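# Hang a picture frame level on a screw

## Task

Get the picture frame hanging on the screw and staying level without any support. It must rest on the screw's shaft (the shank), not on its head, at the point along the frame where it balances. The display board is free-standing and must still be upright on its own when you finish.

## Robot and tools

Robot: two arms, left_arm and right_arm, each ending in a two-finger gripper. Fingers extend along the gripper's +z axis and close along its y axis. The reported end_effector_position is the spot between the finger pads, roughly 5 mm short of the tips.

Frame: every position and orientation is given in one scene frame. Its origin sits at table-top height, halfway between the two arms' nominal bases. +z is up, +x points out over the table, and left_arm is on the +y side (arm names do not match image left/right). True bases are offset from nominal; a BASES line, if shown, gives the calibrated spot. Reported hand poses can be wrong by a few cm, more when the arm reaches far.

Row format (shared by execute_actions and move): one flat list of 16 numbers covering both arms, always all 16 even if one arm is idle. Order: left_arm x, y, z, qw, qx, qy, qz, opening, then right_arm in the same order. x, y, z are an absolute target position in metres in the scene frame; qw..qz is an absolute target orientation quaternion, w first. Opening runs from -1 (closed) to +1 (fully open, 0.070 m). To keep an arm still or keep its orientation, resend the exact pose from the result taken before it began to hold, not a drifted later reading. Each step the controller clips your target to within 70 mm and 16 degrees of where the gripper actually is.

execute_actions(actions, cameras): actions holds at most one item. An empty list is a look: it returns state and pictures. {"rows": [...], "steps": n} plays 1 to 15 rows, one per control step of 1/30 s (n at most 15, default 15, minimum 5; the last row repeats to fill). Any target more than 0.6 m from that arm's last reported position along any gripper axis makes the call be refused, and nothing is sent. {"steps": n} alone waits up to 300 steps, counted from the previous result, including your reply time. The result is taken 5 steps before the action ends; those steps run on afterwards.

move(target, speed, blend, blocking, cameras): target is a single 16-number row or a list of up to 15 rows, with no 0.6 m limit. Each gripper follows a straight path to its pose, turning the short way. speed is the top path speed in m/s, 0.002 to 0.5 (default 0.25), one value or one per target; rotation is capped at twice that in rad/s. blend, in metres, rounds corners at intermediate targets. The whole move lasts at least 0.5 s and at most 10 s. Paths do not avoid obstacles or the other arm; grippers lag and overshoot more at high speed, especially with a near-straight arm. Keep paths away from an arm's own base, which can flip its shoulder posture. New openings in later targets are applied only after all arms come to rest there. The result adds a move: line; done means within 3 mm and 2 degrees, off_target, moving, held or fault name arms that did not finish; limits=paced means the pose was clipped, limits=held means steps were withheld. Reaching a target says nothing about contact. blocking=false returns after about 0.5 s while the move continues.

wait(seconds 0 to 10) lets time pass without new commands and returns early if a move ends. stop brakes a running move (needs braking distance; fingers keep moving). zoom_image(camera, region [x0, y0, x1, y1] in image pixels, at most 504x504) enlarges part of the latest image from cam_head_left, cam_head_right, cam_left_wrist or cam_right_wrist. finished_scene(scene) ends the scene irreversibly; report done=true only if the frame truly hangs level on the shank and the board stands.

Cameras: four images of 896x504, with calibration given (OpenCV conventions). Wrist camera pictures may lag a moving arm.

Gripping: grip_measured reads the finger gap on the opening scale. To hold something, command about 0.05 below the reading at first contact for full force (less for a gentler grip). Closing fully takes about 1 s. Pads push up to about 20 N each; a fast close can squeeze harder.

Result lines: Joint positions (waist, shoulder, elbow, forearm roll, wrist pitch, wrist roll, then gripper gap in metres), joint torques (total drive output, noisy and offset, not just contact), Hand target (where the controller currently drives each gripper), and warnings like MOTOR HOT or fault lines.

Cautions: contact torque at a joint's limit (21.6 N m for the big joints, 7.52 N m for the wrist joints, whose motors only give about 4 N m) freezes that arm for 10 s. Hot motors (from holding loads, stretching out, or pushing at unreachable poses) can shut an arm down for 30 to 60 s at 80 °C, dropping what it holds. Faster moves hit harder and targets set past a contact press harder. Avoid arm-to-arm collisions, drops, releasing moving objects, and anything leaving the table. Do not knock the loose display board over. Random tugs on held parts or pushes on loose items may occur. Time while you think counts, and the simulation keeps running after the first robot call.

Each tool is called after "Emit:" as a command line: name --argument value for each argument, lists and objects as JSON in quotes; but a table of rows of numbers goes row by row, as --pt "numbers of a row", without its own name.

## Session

Emit:
execute_actions --actions '[]' --cameras '["all"]'

Scene clock: 0.00 s of 4500.00 s.
left_arm: end_effector_position=(+0.4202, +0.3387, +0.3327) grip_measured=+0.98 end_effector_quat_wxyz=(+0.569, -0.093, +0.773, -0.263) | right_arm: end_effector_position=(+0.0592, +0.1070, +0.2848) grip_measured=+0.98 end_effector_quat_wxyz=(-0.315, +0.854, -0.247, -0.332)
Joint positions: left_arm=[0.682 1.54 -1.063 -1.578 0.957 1.346 0.069] | right_arm=[1.098 1.584 -1.251 0.984 0.989 -1.935 0.069]
Joint torques (N m): no reading
Motor temperatures (°C): left_arm=[30 31 32 32 35 29] | right_arm=[29 30 32 34 37 31]
Hand target: left_arm +0.4202, +0.3387, +0.3327; +0.569, -0.093, +0.773, -0.263 | right_arm +0.0592, +0.1070, +0.2848; -0.315, +0.854, -0.247, -0.332
camera_calibration:
cam_left_wrist: T_world_to_cam=[[-0.138706, -0.855818, 0.498333, 0.185907], [-0.798703, -0.200837, -0.56722, 0.592892], [0.585521, -0.476697, -0.655687, 0.255288], [0, 0, 0, 1]] pos_world=[0.349855, 0.399872, 0.411046]
cam_right_wrist: T_world_to_cam=[[0.659874, 0.664269, 0.351161, -0.209506], [0.748517, -0.621891, -0.230161, 0.0814786], [0.0654945, 0.414727, -0.907586, 0.32858], [0, 0, 0, 1]] pos_world=[0.0557395, 0.0535684, 0.390538]

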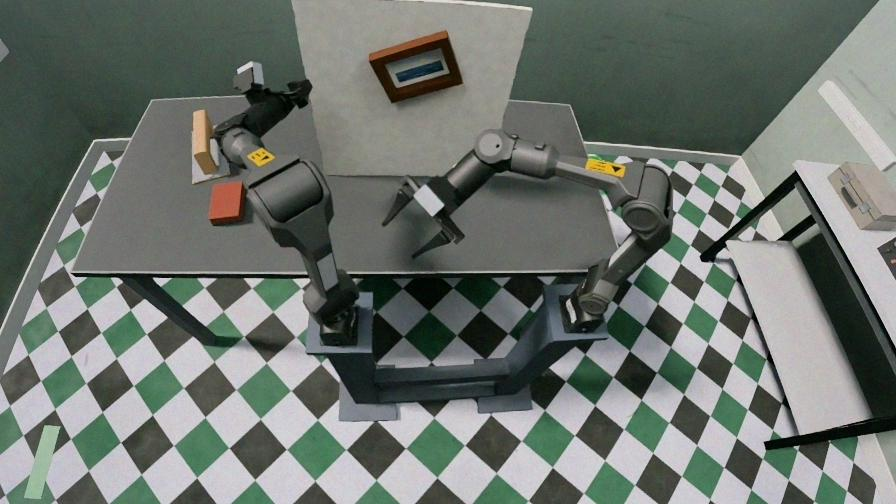

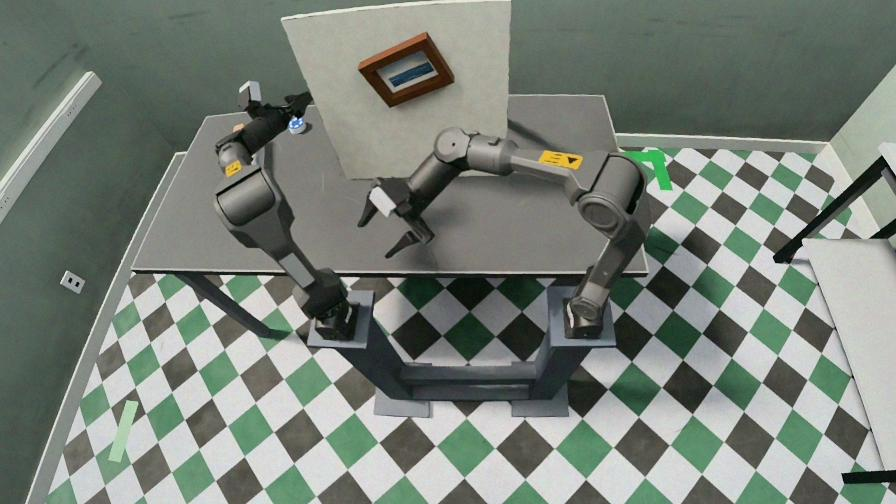

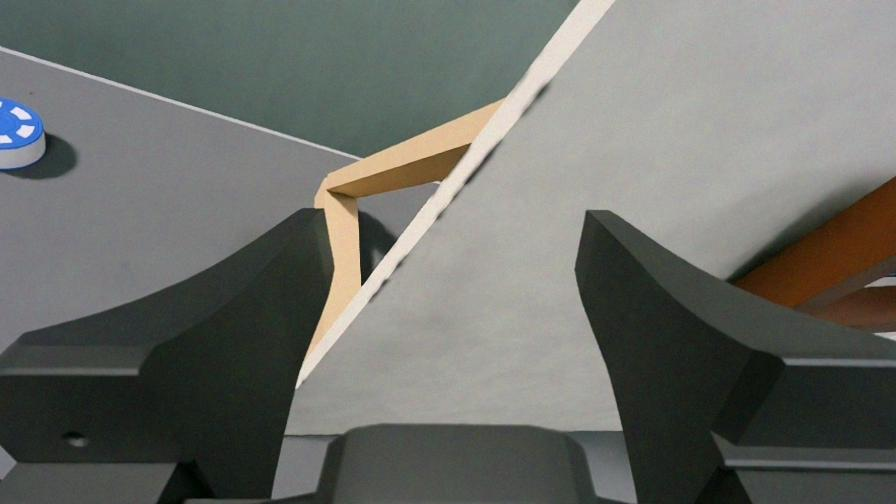

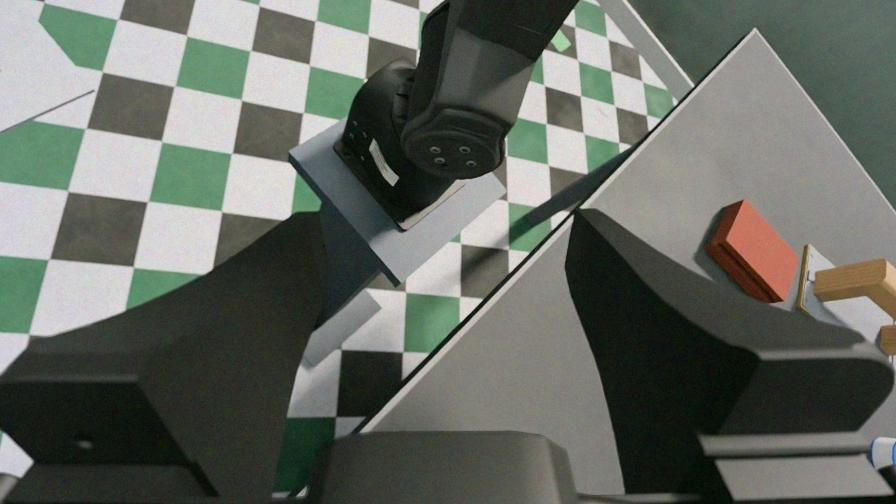

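Emit:
zoom_image --camera "cam_head_left" --region '[350, 10, 490, 120]'

Emit:
zoom_image --camera "cam_head_right" --region '[340, 15, 480, 125]'

Emit:
zoom_image --camera "cam_head_left" --region '[270, 0, 560, 200]'

Emit:
zoom_image --camera "cam_head_right" --region '[260, 0, 550, 200]'

Scaled by 3.600 from the camera's 896x504 image, which has a finer 1280x720 frame.

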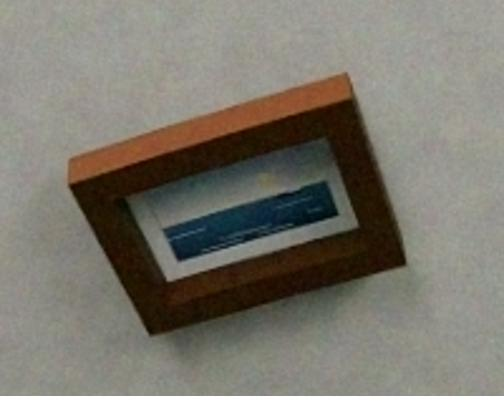

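Scaled by 3.600 from the camera's 896x504 image, which has a finer 1280x720 frame.

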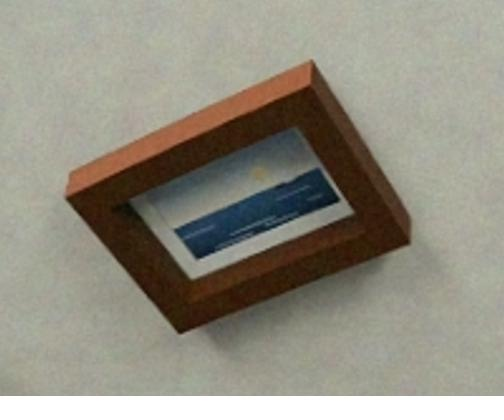

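Scaled by 1.738 from the camera's 896x504 image, which has a finer 1280x720 frame.

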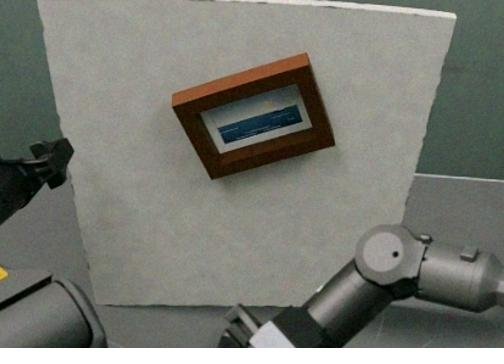

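Scaled by 1.738 from the camera's 896x504 image, which has a finer 1280x720 frame.

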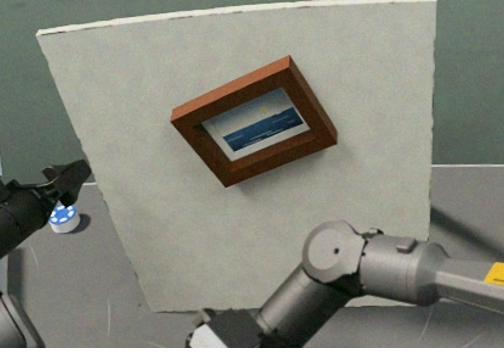

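Emit:
move --pt "0.36 0.28 0.38 0.498 -0.352 0.6 -0.44 0.6 0.14 -0.08 0.42 -0.428 0.434 -0.655 -0.446 0.98" --pt "0.31 0.095 0.42 0.3903 -0.5896 0.3903 -0.5896 0.6 0.28 -0.16 0.53 -0.384 -0.145 -0.822 -0.396 0.6" --speed 0.4 --blend 0.05

Scene clock: 11.83 s of 4500.00 s.
left_arm: end_effector_position=(+0.3100, +0.0949, +0.4197) grip_measured=+0.60 end_effector_quat_wxyz=(-0.390, +0.590, -0.390, +0.589) | right_arm: end_effector_position=(+0.2797, -0.1599, +0.5302) grip_measured=+0.60 end_effector_quat_wxyz=(+0.384, +0.145, +0.821, +0.396)
Joint positions: left_arm=[-1.026 1.13 -0.861 -1.464 -1.041 -0.611 0.056] | right_arm=[0.259 1.155 -1.73 0.399 1.126 0.636 0.056]
Joint torques (N m): left_arm=[0.46 -4.18 -3.63 0.92 -0.19 0.07] | right_arm=[-0.51 -0.85 -3.69 0.24 -0.82 -0.19]
Motor temperatures (°C): left_arm=[30 31 32 32 35 29] | right_arm=[29 30 33 34 37 31]
Hand target: left_arm +0.3100, +0.0950, +0.4200; -0.390, +0.590, -0.390, +0.590 | right_arm +0.2800, -0.1600, +0.5300; +0.384, +0.145, +0.822, +0.396
Off the commanded pose: left_arm 0.000 m, 0 deg | right_arm 0.000 m, 0 deg.
Kept back: nothing.
move: done
camera_calibration:
cam_left_wrist: T_world_to_cam=[[0.0238114, 0.380181, 0.924605, -0.427988], [-0.559657, -0.761292, 0.327442, 0.10894], [0.828382, -0.525259, 0.194644, -0.166919], [0, 0, 0, 1]] pos_world=[0.209432, 0.157972, 0.392538]
cam_right_wrist: T_world_to_cam=[[0.0333659, -0.62827, -0.777279, 0.30297], [-0.982249, 0.123025, -0.141605, 0.363177], [0.184591, 0.768207, -0.613013, 0.514543], [0, 0, 0, 1]] pos_world=[0.251642, -0.249608, 0.602342]

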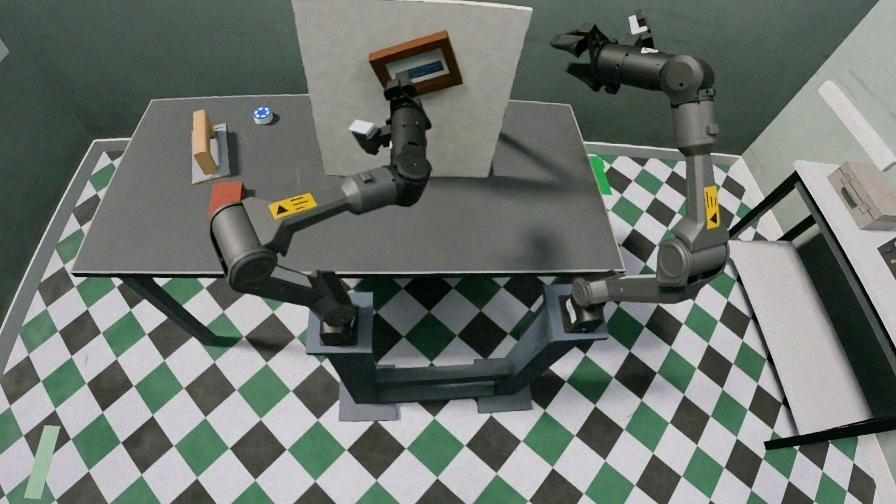

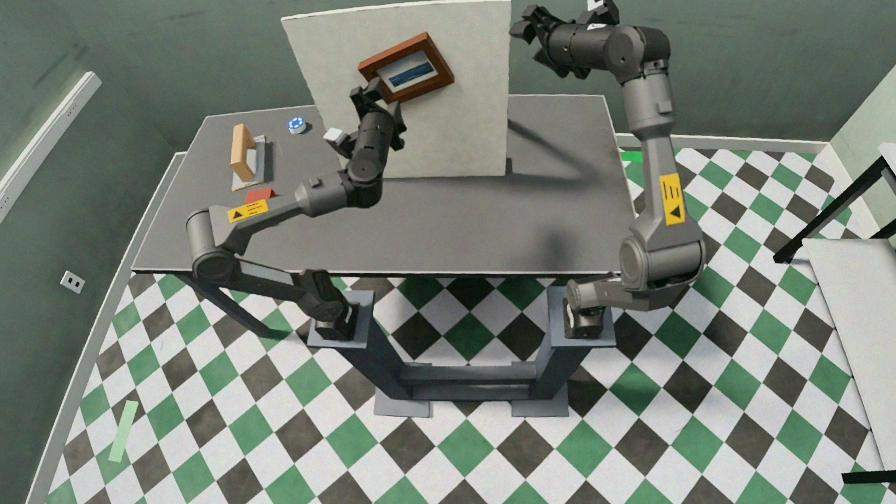

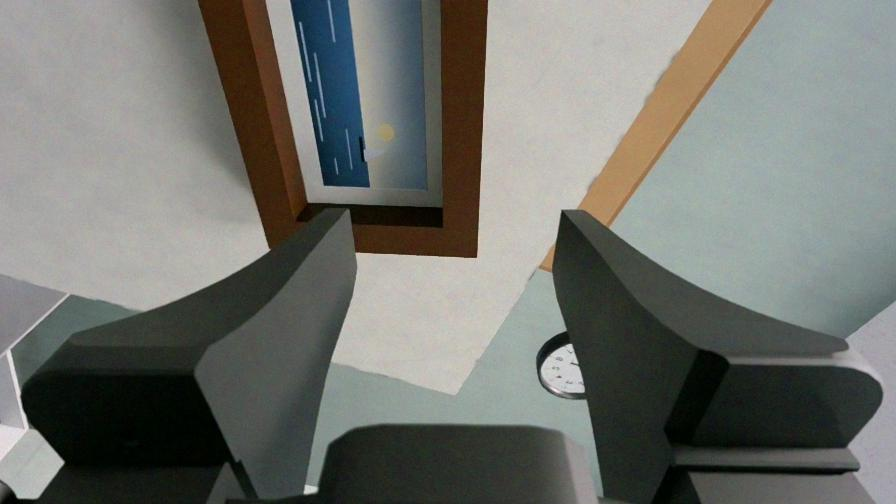

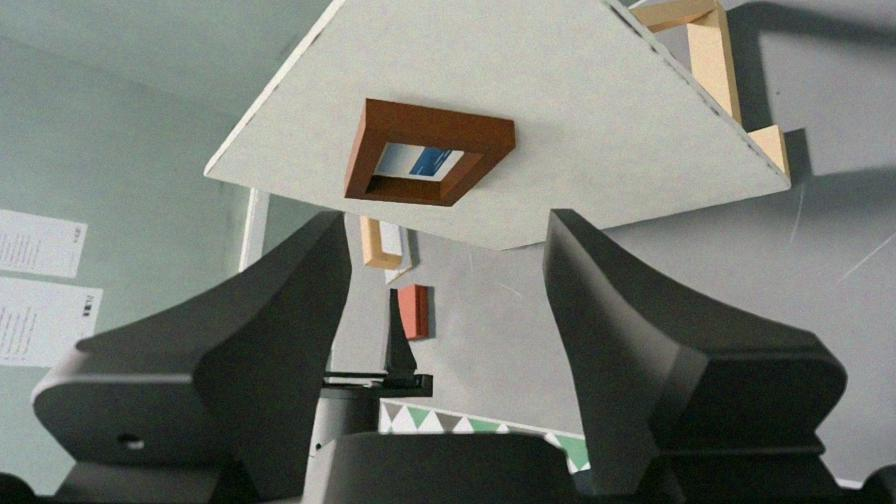

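Emit:
zoom_image --camera "cam_right_wrist" --region '[325, 80, 535, 225]'

Emit:
zoom_image --camera "cam_left_wrist" --region '[180, 0, 520, 270]'

Scaled by 2.400 from the camera's 896x504 image, which has a finer 1280x720 frame.

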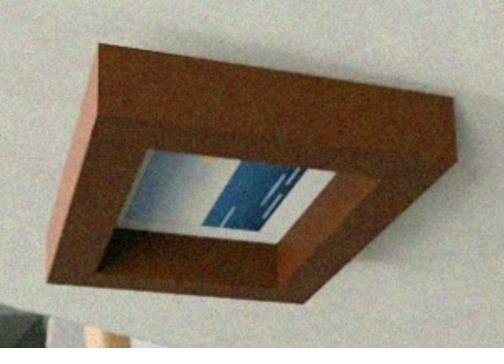

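Scaled by 1.482 from the camera's 896x504 image, which has a finer 1280x720 frame.

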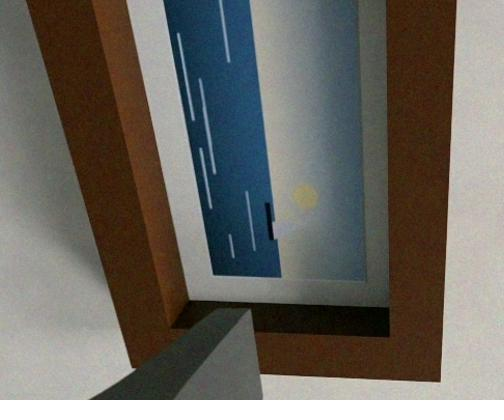

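Emit:
move --target '[0.385, 0.099, 0.4225, 0.3903, -0.5896, 0.3903, -0.5896, 0.4, 0.28, -0.16, 0.53, 0.384, 0.145, 0.822, 0.396, 0.6]' --speed 0.2 --cameras '["cam_left_wrist", "cam_head_left"]'

Emit:
zoom_image --camera "cam_left_wrist" --region '[250, 0, 650, 300]'

Scene clock: 17.43 s of 4500.00 s.
left_arm: end_effector_position=(+0.3857, +0.0989, +0.4223) grip_measured=+0.40 end_effector_quat_wxyz=(-0.391, +0.590, -0.390, +0.589) | right_arm: end_effector_position=(+0.2797, -0.1599, +0.5302) grip_measured=+0.60 end_effector_quat_wxyz=(+0.384, +0.145, +0.821, +0.396)
Joint positions: left_arm=[-0.704 1.3 -0.999 -1.329 -0.736 -0.722 0.049] | right_arm=[0.259 1.155 -1.73 0.399 1.126 0.636 0.056]
Joint torques (N m): left_arm=[-0.56 -5.33 -2.46 0.52 -0.64 0.08] | right_arm=[-0.44 -0.77 -3.26 0.08 -0.82 -0.15]
Motor temperatures (°C): left_arm=[30 31 32 32 35 29] | right_arm=[29 30 33 34 38 31]
Hand target: left_arm +0.3850, +0.0990, +0.4225; -0.390, +0.590, -0.390, +0.590 | right_arm +0.2800, -0.1600, +0.5300; +0.384, +0.145, +0.822, +0.396
Off the commanded pose: left_arm 0.001 m, 0 deg | right_arm 0.000 m, 0 deg.
Kept back: nothing.
move: done
camera_calibration:
cam_left_wrist: T_world_to_cam=[[0.023349, 0.379947, 0.924714, -0.433532], [-0.559469, -0.761598, 0.327052, 0.1536], [0.828522, -0.524985, 0.194786, -0.228118], [0, 0, 0, 1]] pos_world=[0.285058, 0.161942, 0.395092]
Images, in order (width x height): cam_head_left 896x504, cam_left_wrist 896x504.

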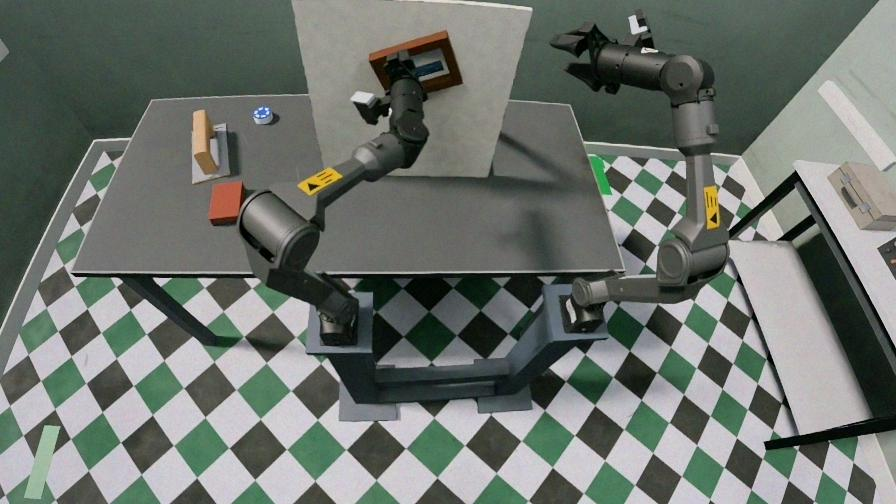

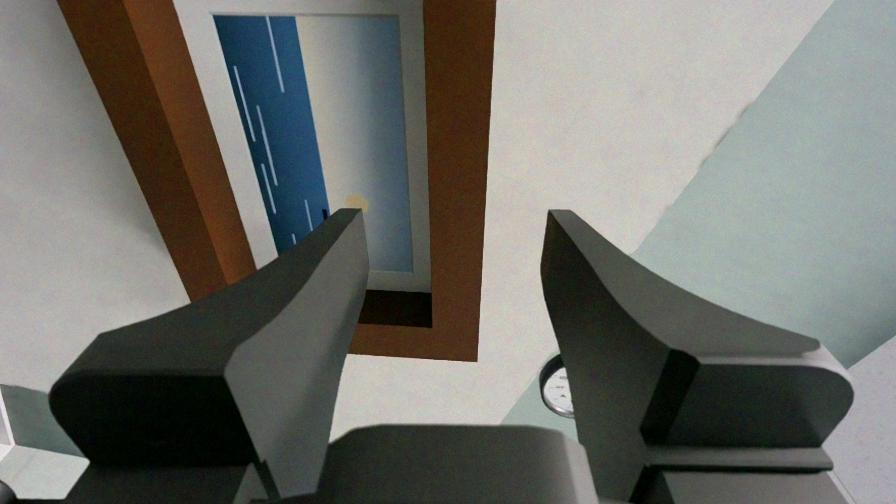

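Scaled by 1.260 from the camera's 896x504 image, which has a finer 1280x720 frame.

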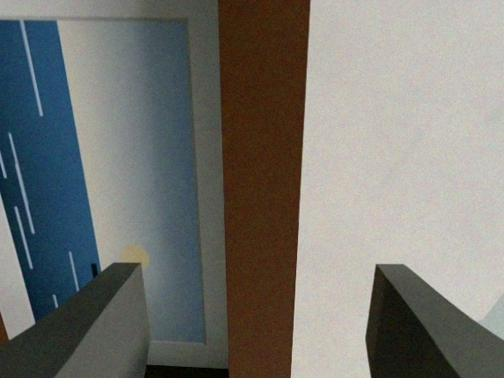

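Emit:
move --target '[0.4265, 0.1025, 0.4213, 0.3903, -0.5896, 0.3903, -0.5896, 0.2, 0.28, -0.16, 0.53, 0.384, 0.145, 0.822, 0.396, 0.6]' --speed 0.12 --cameras '["cam_left_wrist"]'

Emit:
zoom_image --camera "cam_left_wrist" --region '[250, 50, 650, 350]'

Scene clock: 19.23 s of 4500.00 s.
left_arm: end_effector_position=(+0.4271, +0.1026, +0.4210) grip_measured=+0.20 end_effector_quat_wxyz=(-0.390, +0.590, -0.390, +0.589) | right_arm: end_effector_position=(+0.2797, -0.1599, +0.5302) grip_measured=+0.60 end_effector_quat_wxyz=(+0.384, +0.145, +0.821, +0.396)
Joint positions: left_arm=[-0.58 1.41 -1.095 -1.243 -0.624 -0.798 0.042] | right_arm=[0.259 1.155 -1.73 0.399 1.126 0.636 0.056]
Joint torques (N m): left_arm=[-0.67 -5.99 -2.79 0.34 -0.75 0.05] | right_arm=[-0.42 -0.82 -3.09 0.08 -0.82 -0.13]
Motor temperatures (°C): left_arm=[30 31 32 32 35 29] | right_arm=[29 30 33 34 38 31]
Hand target: left_arm +0.4265, +0.1025, +0.4213; -0.390, +0.590, -0.390, +0.590 | right_arm +0.2800, -0.1600, +0.5300; +0.384, +0.145, +0.822, +0.396
Off the commanded pose: left_arm 0.001 m, 0 deg | right_arm 0.000 m, 0 deg.
Kept back: nothing.
move: done
camera_calibration:
cam_left_wrist: T_world_to_cam=[[0.0236586, 0.379974, 0.924695, -0.434855], [-0.559731, -0.761353, 0.327175, 0.179982], [0.828337, -0.525321, 0.194671, -0.260147], [0, 0, 0, 1]] pos_world=[0.326519, 0.165603, 0.393865]
Images, in order (width x height): cam_left_wrist 896x504.

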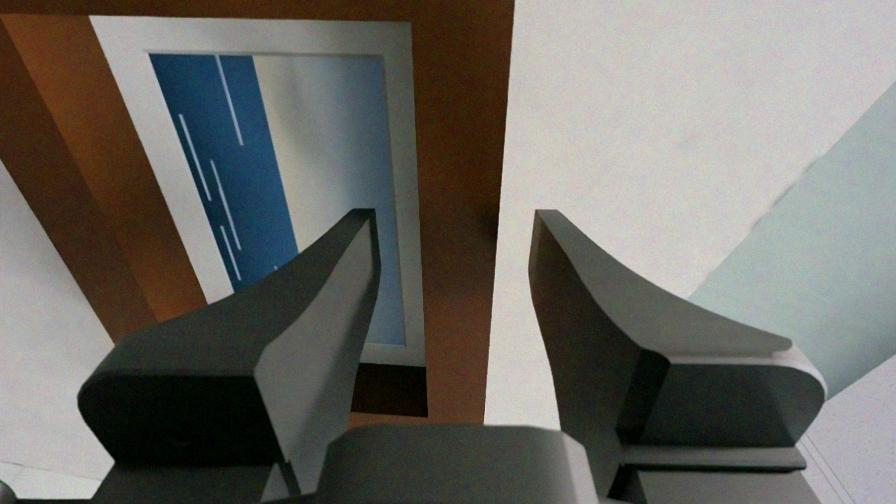

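Scaled by 1.260 from the camera's 896x504 image, which has a finer 1280x720 frame.

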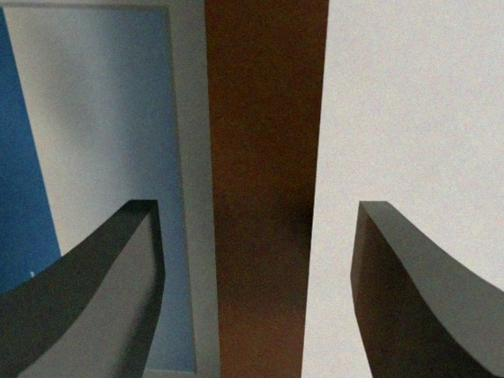

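Emit:
move --pt "0.4285 0.1005 0.4222 0.3903 -0.5896 0.3903 -0.5896 0.2 0.28 -0.16 0.53 0.384 0.145 0.822 0.396 0.6" --pt "0.4285 0.1005 0.4222 0.3903 -0.5896 0.3903 -0.5896 -0.36 0.28 -0.16 0.53 0.384 0.145 0.822 0.396 0.6" --speed 0.1 --cameras '["cam_left_wrist", "cam_head_left", "cam_head_right"]'

Emit:
zoom_image --camera "cam_left_wrist" --region '[250, 50, 650, 350]'

Scene clock: 21.40 s of 4500.00 s.
left_arm: end_effector_position=(+0.4284, +0.1005, +0.4223) grip_measured=-0.36 end_effector_quat_wxyz=(-0.390, +0.590, -0.390, +0.590) | right_arm: end_effector_position=(+0.2797, -0.1599, +0.5302) grip_measured=+0.60 end_effector_quat_wxyz=(+0.384, +0.145, +0.821, +0.396)
Joint positions: left_arm=[-0.584 1.417 -1.106 -1.25 -0.625 -0.791 0.022] | right_arm=[0.259 1.155 -1.73 0.399 1.126 0.636 0.056]
Joint torques (N m): left_arm=[-0.66 -4.26 -3.76 0.39 -0.77 0.05] | right_arm=[-0.38 -0.87 -3.08 0.09 -0.81 -0.12]
Motor temperatures (°C): left_arm=[30 31 32 32 35 29] | right_arm=[29 30 33 34 38 31]
Hand target: left_arm +0.4285, +0.1005, +0.4222; -0.390, +0.590, -0.390, +0.590 | right_arm +0.2800, -0.1600, +0.5300; +0.384, +0.145, +0.822, +0.396
Off the commanded pose: left_arm 0.000 m, 0 deg | right_arm 0.000 m, 0 deg.
Kept back: nothing.
move: done
camera_calibration:
cam_left_wrist: T_world_to_cam=[[0.0233722, 0.380666, 0.924417, -0.435051], [-0.560285, -0.760821, 0.327464, 0.178812], [0.82797, -0.52559, 0.195499, -0.262748], [0, 0, 0, 1]] pos_world=[0.327901, 0.163555, 0.394981]
Images, in order (width x height): cam_head_left 896x504, cam_head_right 896x504, cam_left_wrist 896x504.

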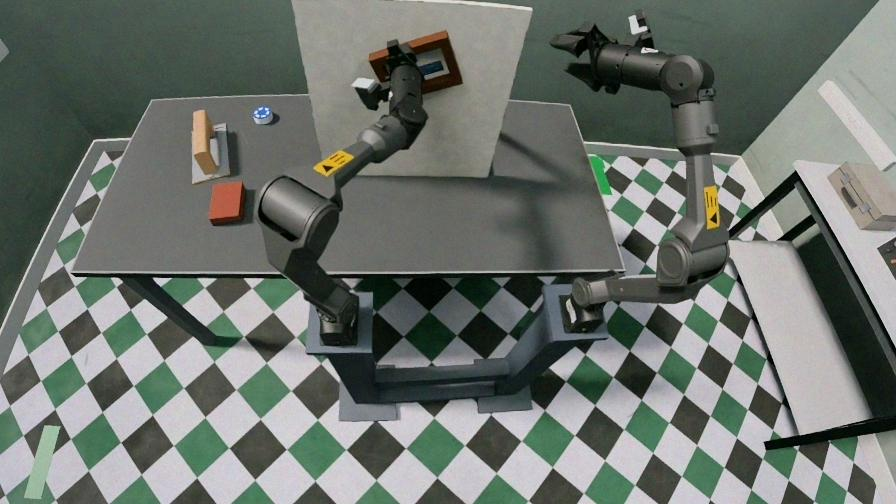

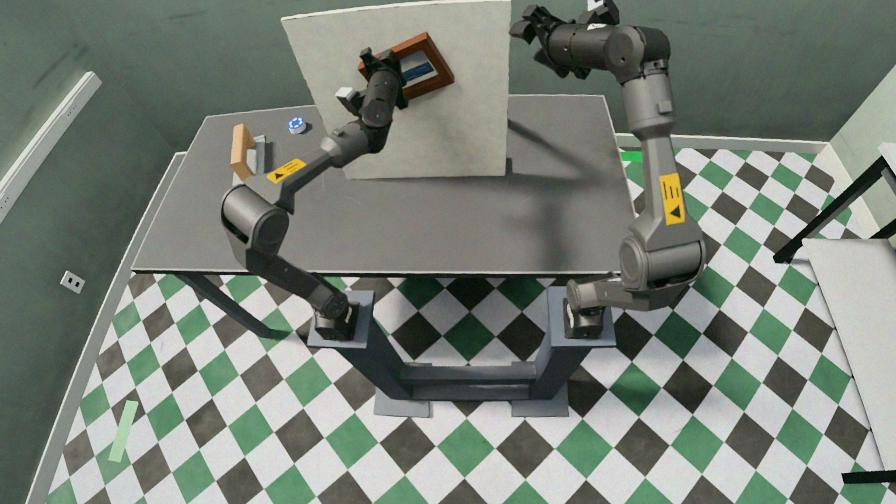

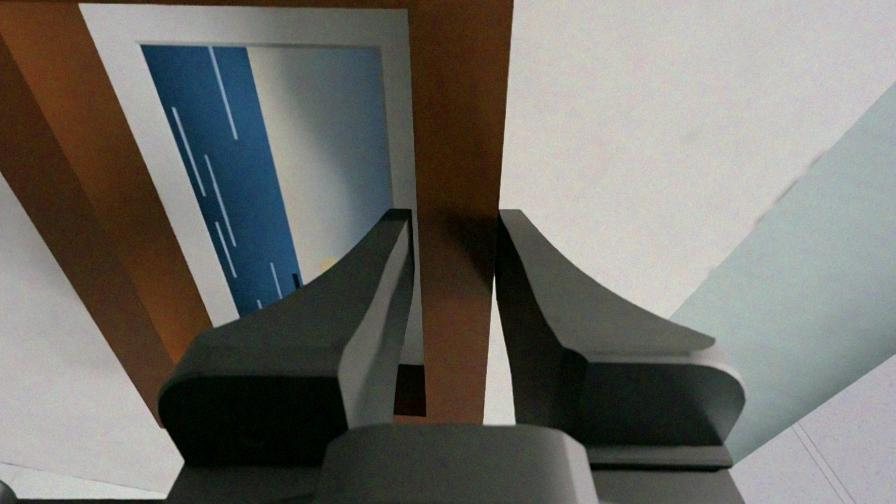

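Scaled by 1.260 from the camera's 896x504 image, which has a finer 1280x720 frame.

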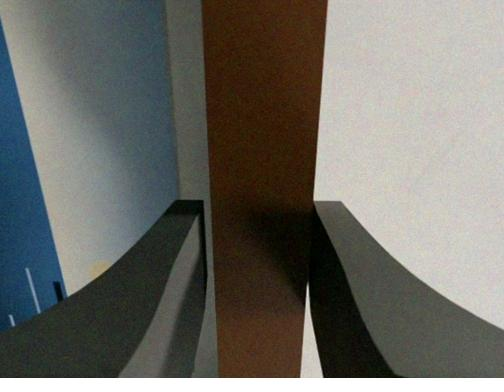

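Emit:
move --pt "0.4285 0.1005 0.4222 0.3903 -0.5896 0.3903 -0.5896 -0.5 0.28 -0.16 0.53 0.384 0.145 0.822 0.396 0.6" --speed 0.1 --cameras '["cam_left_wrist"]'

Scene clock: 23.30 s of 4500.00 s.
left_arm: end_effector_position=(+0.4285, +0.1008, +0.4230) grip_measured=-0.44 end_effector_quat_wxyz=(-0.391, +0.590, -0.389, +0.590) | right_arm: end_effector_position=(+0.2797, -0.1599, +0.5302) grip_measured=+0.60 end_effector_quat_wxyz=(+0.384, +0.145, +0.821, +0.396)
Joint positions: left_arm=[-0.584 1.417 -1.108 -1.25 -0.627 -0.791 0.019] | right_arm=[0.259 1.155 -1.73 0.399 1.126 0.636 0.056]
Joint torques (N m): left_arm=[-0.72 -4.36 -1.44 0.28 0.52 0.02] | right_arm=[-0.32 -0.86 -3.08 0.09 -0.81 -0.09]
Motor temperatures (°C): left_arm=[30 31 32 32 35 29] | right_arm=[29 30 33 34 38 31]
Hand target: left_arm +0.4285, +0.1005, +0.4222; -0.390, +0.590, -0.390, +0.590 | right_arm +0.2800, -0.1600, +0.5300; +0.384, +0.145, +0.822, +0.396
Off the commanded pose: left_arm 0.001 m, 0 deg | right_arm 0.000 m, 0 deg.
Kept back: nothing.
move: done
camera_calibration:
cam_left_wrist: T_world_to_cam=[[0.0212929, 0.381414, 0.924159, -0.4349], [-0.559834, -0.761308, 0.327101, 0.178809], [0.828331, -0.524341, 0.197318, -0.263832], [0, 0, 0, 1]] pos_world=[0.327904, 0.163668, 0.395487]
Images, in order (width x height): cam_left_wrist 896x504.

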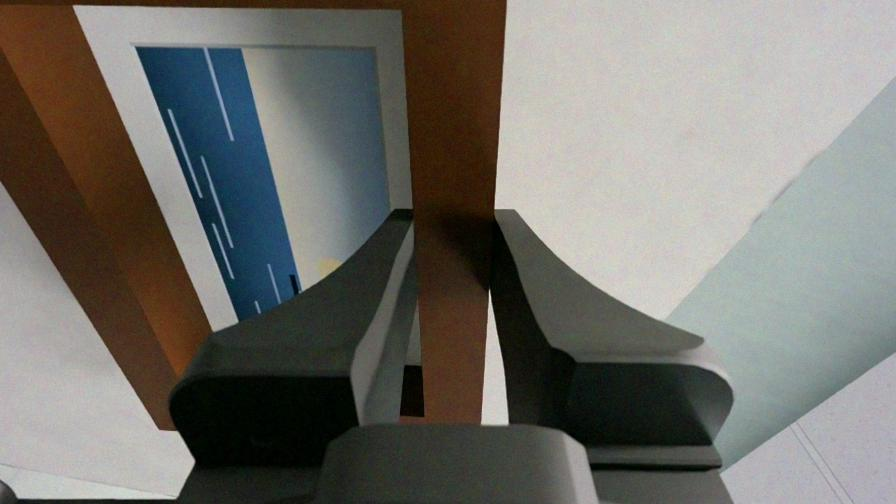

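Emit:
move --pt "0.4265 0.1008 0.437 0.3903 -0.5896 0.3903 -0.5896 -0.5 0.28 -0.16 0.53 0.384 0.145 0.822 0.396 0.6" --pt "0.4255 0.0784 0.4385 0.5 -0.5 0.5 -0.5 -0.5 0.36 -0.077 0.60 0.384 0.145 0.822 0.396 0.6" --speed '[0.06, 0.15]' --blend '[0.004, 0]' --cameras '["cam_left_wrist", "cam_head_left", "cam_head_right", "cam_right_wrist"]'

Scene clock: 25.83 s of 4500.00 s.
left_arm: end_effector_position=(+0.4256, +0.0784, +0.4385) grip_measured=-0.45 end_effector_quat_wxyz=(+0.500, -0.500, +0.500, -0.500) | right_arm: end_effector_position=(+0.3603, -0.0769, +0.5994) grip_measured=+0.60 end_effector_quat_wxyz=(+0.419, +0.140, +0.788, +0.429)
Joint positions: left_arm=[-0.662 1.449 -1.202 -1.372 -0.683 -0.253 0.019] | right_arm=[0.558 1.687 -2.529 0.088 1.216 0.918 0.056]
Joint torques (N m): left_arm=[-0.31 -5.73 -4.26 0.85 -0.7 -0.12] | right_arm=[0.28 -6.17 -2.54 -0.1 -0.43 0.11]
Motor temperatures (°C): left_arm=[30 31 32 32 35 29] | right_arm=[29 30 33 34 38 31]
Hand target: left_arm +0.4255, +0.0784, +0.4385; +0.500, -0.500, +0.500, -0.500 | right_arm +0.3599, -0.0771, +0.5995; +0.419, +0.141, +0.788, +0.429
Off the commanded pose: left_arm 0.000 m, 0 deg | right_arm 0.001 m, 7 deg.
joint sent to its limit (right arm) — joint 5 (wrist pitch), upper limit.
Kept back: nothing.
move: off_target (right_arm)
camera_calibration:
cam_left_wrist: T_world_to_cam=[[0.0233353, -0.0122217, 0.999653, -0.443741], [-0.560297, -0.828287, 0.0029526, 0.302641], [0.827963, -0.560171, -0.0261761, -0.175266], [0, 0, 0, 1]] pos_world=[0.325037, 0.147071, 0.438106]
cam_right_wrist: T_world_to_cam=[[0.107139, -0.575401, -0.810824, 0.403766], [-0.963528, 0.141052, -0.227414, 0.488061], [0.245223, 0.805617, -0.539303, 0.415218], [0, 0, 0, 1]] pos_world=[0.325181, -0.171021, 0.662303]

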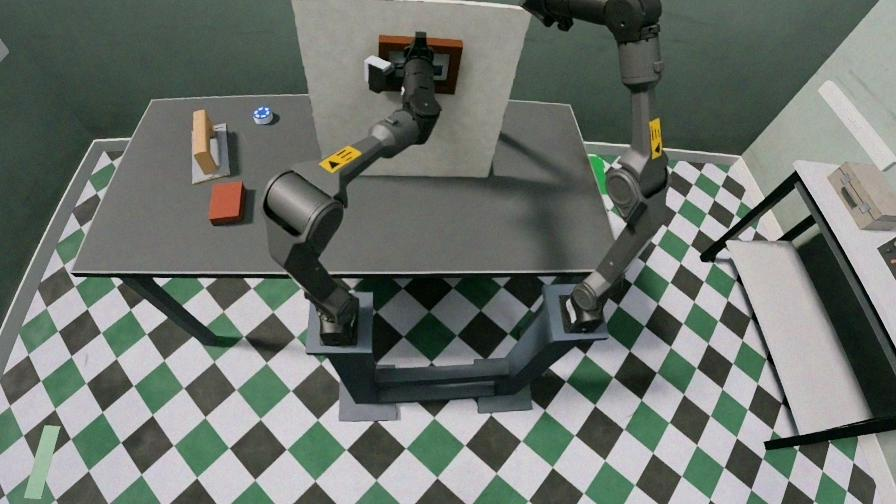

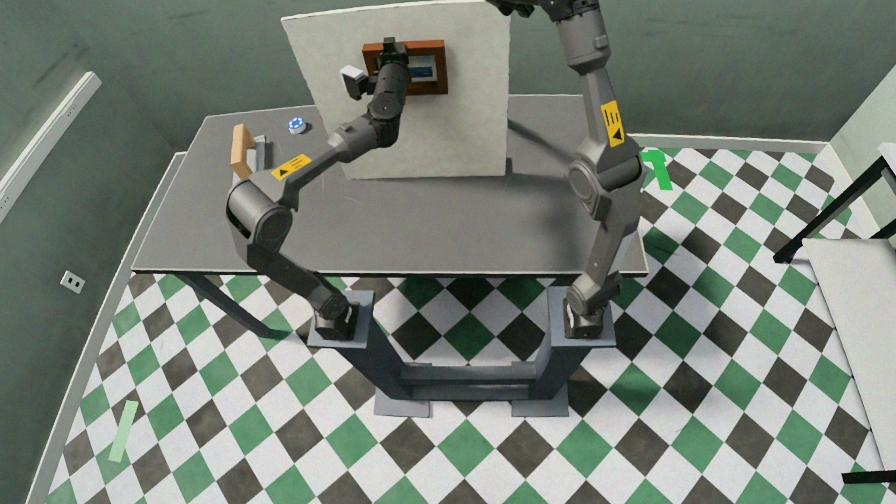

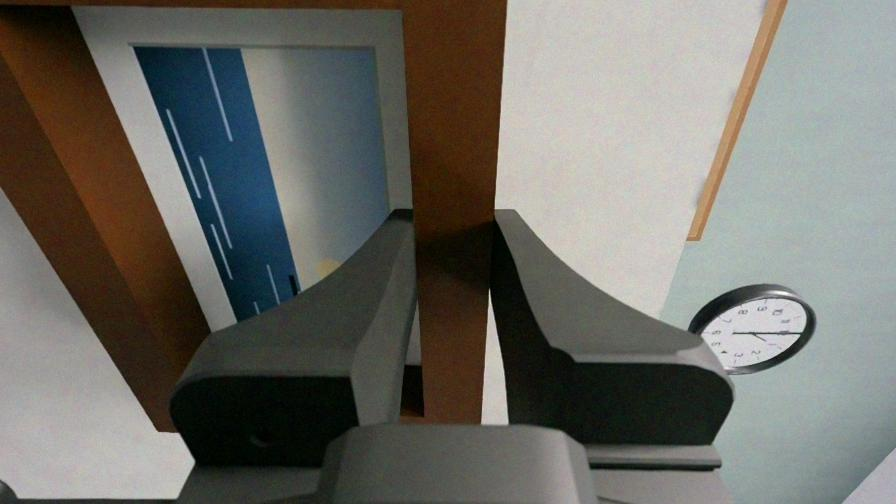

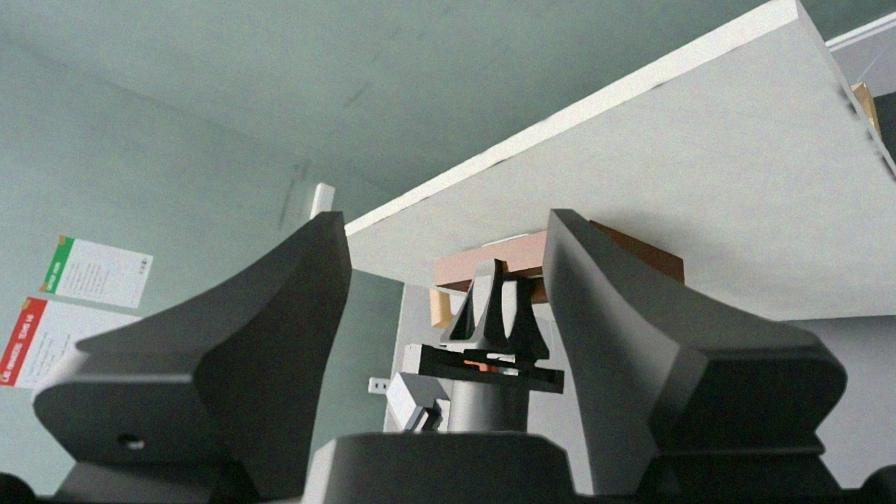

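Emit:
zoom_image --camera "cam_right_wrist" --region '[420, 190, 580, 290]'

Emit:
zoom_image --camera "cam_head_left" --region '[360, 20, 480, 110]'

Emit:
zoom_image --camera "cam_head_right" --region '[345, 20, 465, 110]'

Scaled by 3.150 from the camera's 896x504 image, which has a finer 1280x720 frame.

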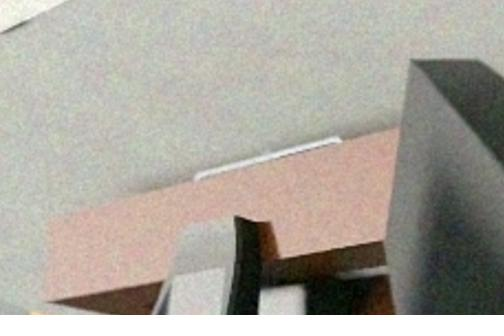

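Scaled by 4.200 from the camera's 896x504 image, which has a finer 1280x720 frame.

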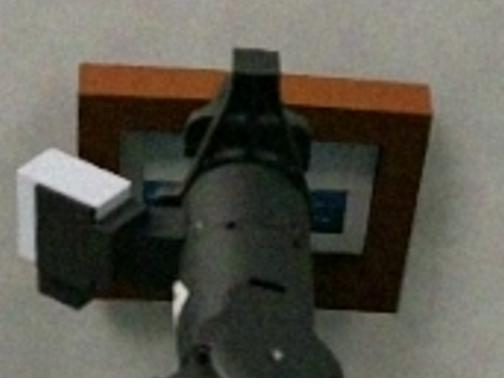

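Scaled by 4.200 from the camera's 896x504 image, which has a finer 1280x720 frame.

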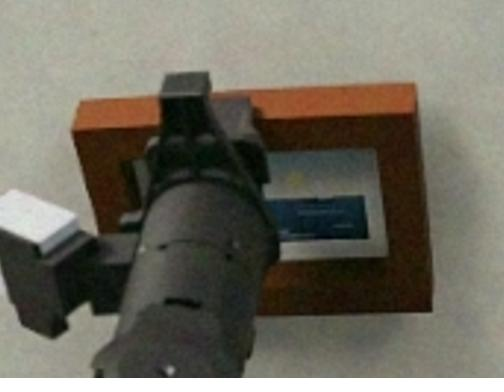

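Emit:
move --pt "0.4285 0.0784 0.4385 0.5 -0.5 0.5 -0.5 -0.5 0.43 -0.041 0.531 0.384 0.145 0.822 0.396 0.6" --speed 0.15 --cameras '["cam_right_wrist", "cam_left_wrist"]'

Scene clock: 27.90 s of 4500.00 s.
left_arm: end_effector_position=(+0.4281, +0.0783, +0.4388) grip_measured=-0.45 end_effector_quat_wxyz=(+0.500, -0.500, +0.500, -0.500) | right_arm: end_effector_position=(+0.4302, -0.0404, +0.5306) grip_measured=+0.60 end_effector_quat_wxyz=(+0.383, +0.144, +0.822, +0.396)
Joint positions: left_arm=[-0.656 1.456 -1.21 -1.37 -0.677 -0.256 0.019] | right_arm=[0.541 1.899 -2.588 0.109 1.184 0.891 0.056]
Joint torques (N m): left_arm=[1.09 -5.11 -4.95 1.11 -0.38 -0.11] | right_arm=[-0.33 -8.22 -3.47 -0.01 -0.7 0.14]
Motor temperatures (°C): left_arm=[30 31 32 32 35 29] | right_arm=[29 30 33 34 38 31]
Hand target: left_arm +0.4285, +0.0784, +0.4385; +0.500, -0.500, +0.500, -0.500 | right_arm +0.4300, -0.0410, +0.5310; +0.384, +0.145, +0.822, +0.396
Off the commanded pose: left_arm 0.001 m, 0 deg | right_arm 0.001 m, 0 deg.
Kept back: nothing.
move: done
camera_calibration:
cam_left_wrist: T_world_to_cam=[[0.0228584, -0.0102293, 0.999686, -0.444109], [-0.56038, -0.828224, 0.00433858, 0.303408], [0.82792, -0.560303, -0.0246642, -0.177988], [0, 0, 0, 1]] pos_world=[0.327535, 0.14702, 0.438263]
cam_right_wrist: T_world_to_cam=[[0.0328753, -0.628937, -0.776761, 0.373197], [-0.982438, 0.122487, -0.140757, 0.495954], [0.18367, 0.767747, -0.613865, 0.396077], [0, 0, 0, 1]] pos_world=[0.402227, -0.130118, 0.602831]
Images, in order (width x height): cam_left_wrist 896x504, cam_right_wrist 896x504.

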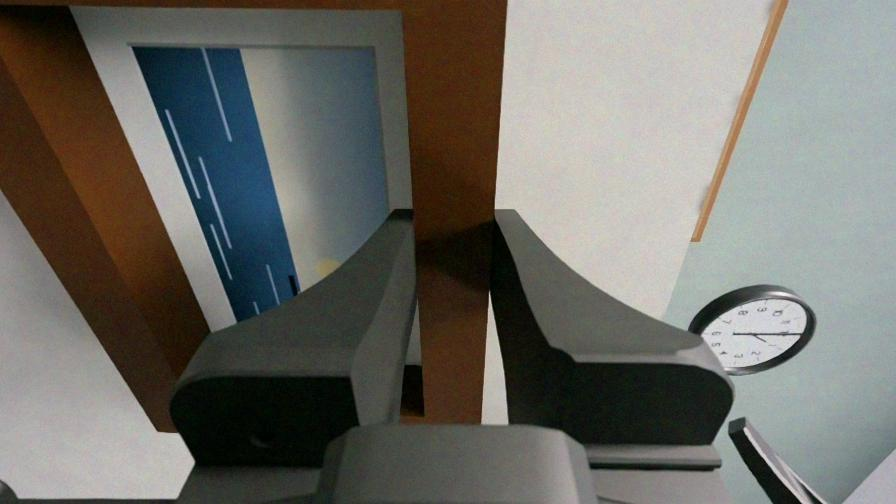

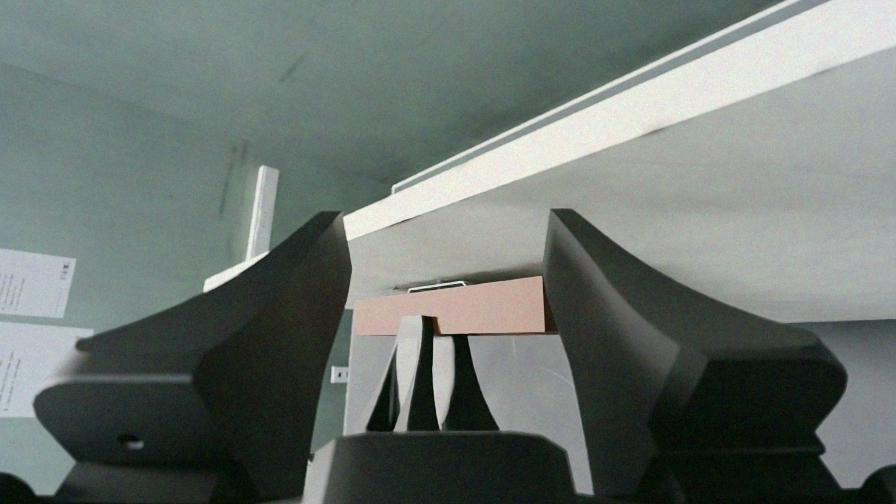

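Emit:
zoom_image --camera "cam_right_wrist" --region '[390, 260, 480, 335]'

Scaled by 5.600 from the camera's 896x504 image, which has a finer 1280x720 frame.

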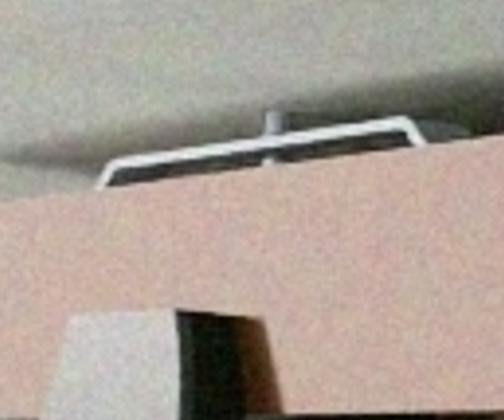

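Emit:
move --pt "0.4298 0.0784 0.4385 0.5 -0.5 0.5 -0.5 -0.5 0.43 -0.041 0.531 0.384 0.145 0.822 0.396 0.6" --speed 0.02 --cameras '["cam_right_wrist"]'

Emit:
zoom_image --camera "cam_right_wrist" --region '[390, 260, 480, 335]'

Scene clock: 29.20 s of 4500.00 s.
left_arm: end_effector_position=(+0.4294, +0.0784, +0.4390) grip_measured=-0.45 end_effector_quat_wxyz=(+0.500, -0.500, +0.500, -0.500) | right_arm: end_effector_position=(+0.4300, -0.0406, +0.5307) grip_measured=+0.60 end_effector_quat_wxyz=(+0.383, +0.144, +0.822, +0.396)
Joint positions: left_arm=[-0.653 1.46 -1.214 -1.368 -0.674 -0.256 0.019] | right_arm=[0.541 1.898 -2.587 0.109 1.184 0.891 0.056]
Joint torques (N m): left_arm=[2.38 -3.8 -4.15 0.83 -0.4 -0.1] | right_arm=[0.12 -8.19 -2.89 -0.15 -0.87 0.18]
Motor temperatures (°C): left_arm=[30 31 32 32 35 29] | right_arm=[29 30 33 34 38 31]
Hand target: left_arm +0.4298, +0.0784, +0.4385; +0.500, -0.500, +0.500, -0.500 | right_arm +0.4300, -0.0410, +0.5310; +0.384, +0.145, +0.822, +0.396
Off the commanded pose: left_arm 0.001 m, 0 deg | right_arm 0.001 m, 0 deg.
Kept back: nothing.
move: done
camera_calibration:
cam_right_wrist: T_world_to_cam=[[0.0329107, -0.628917, -0.776776, 0.373228], [-0.982432, 0.12249, -0.140798, 0.495801], [0.183698, 0.767763, -0.613836, 0.396265], [0, 0, 0, 1]] pos_world=[0.402014, -0.130239, 0.602965]
Images, in order (width x height): cam_right_wrist 896x504.

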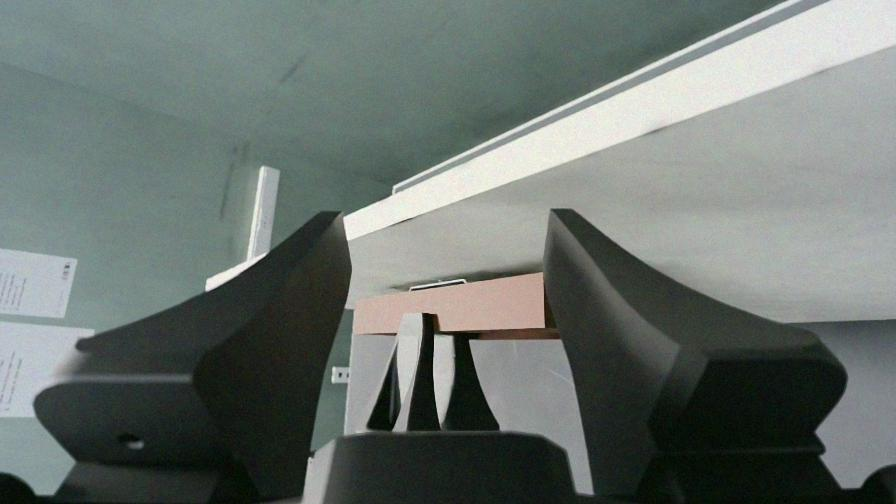

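Scaled by 5.600 from the camera's 896x504 image, which has a finer 1280x720 frame.

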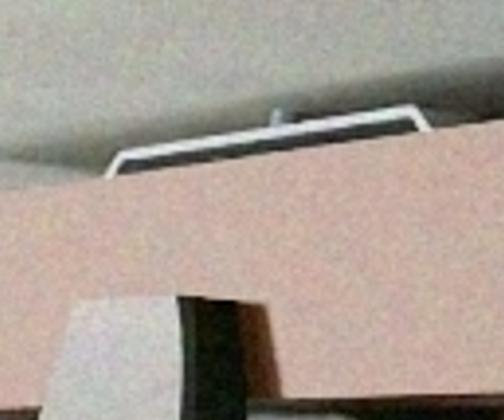

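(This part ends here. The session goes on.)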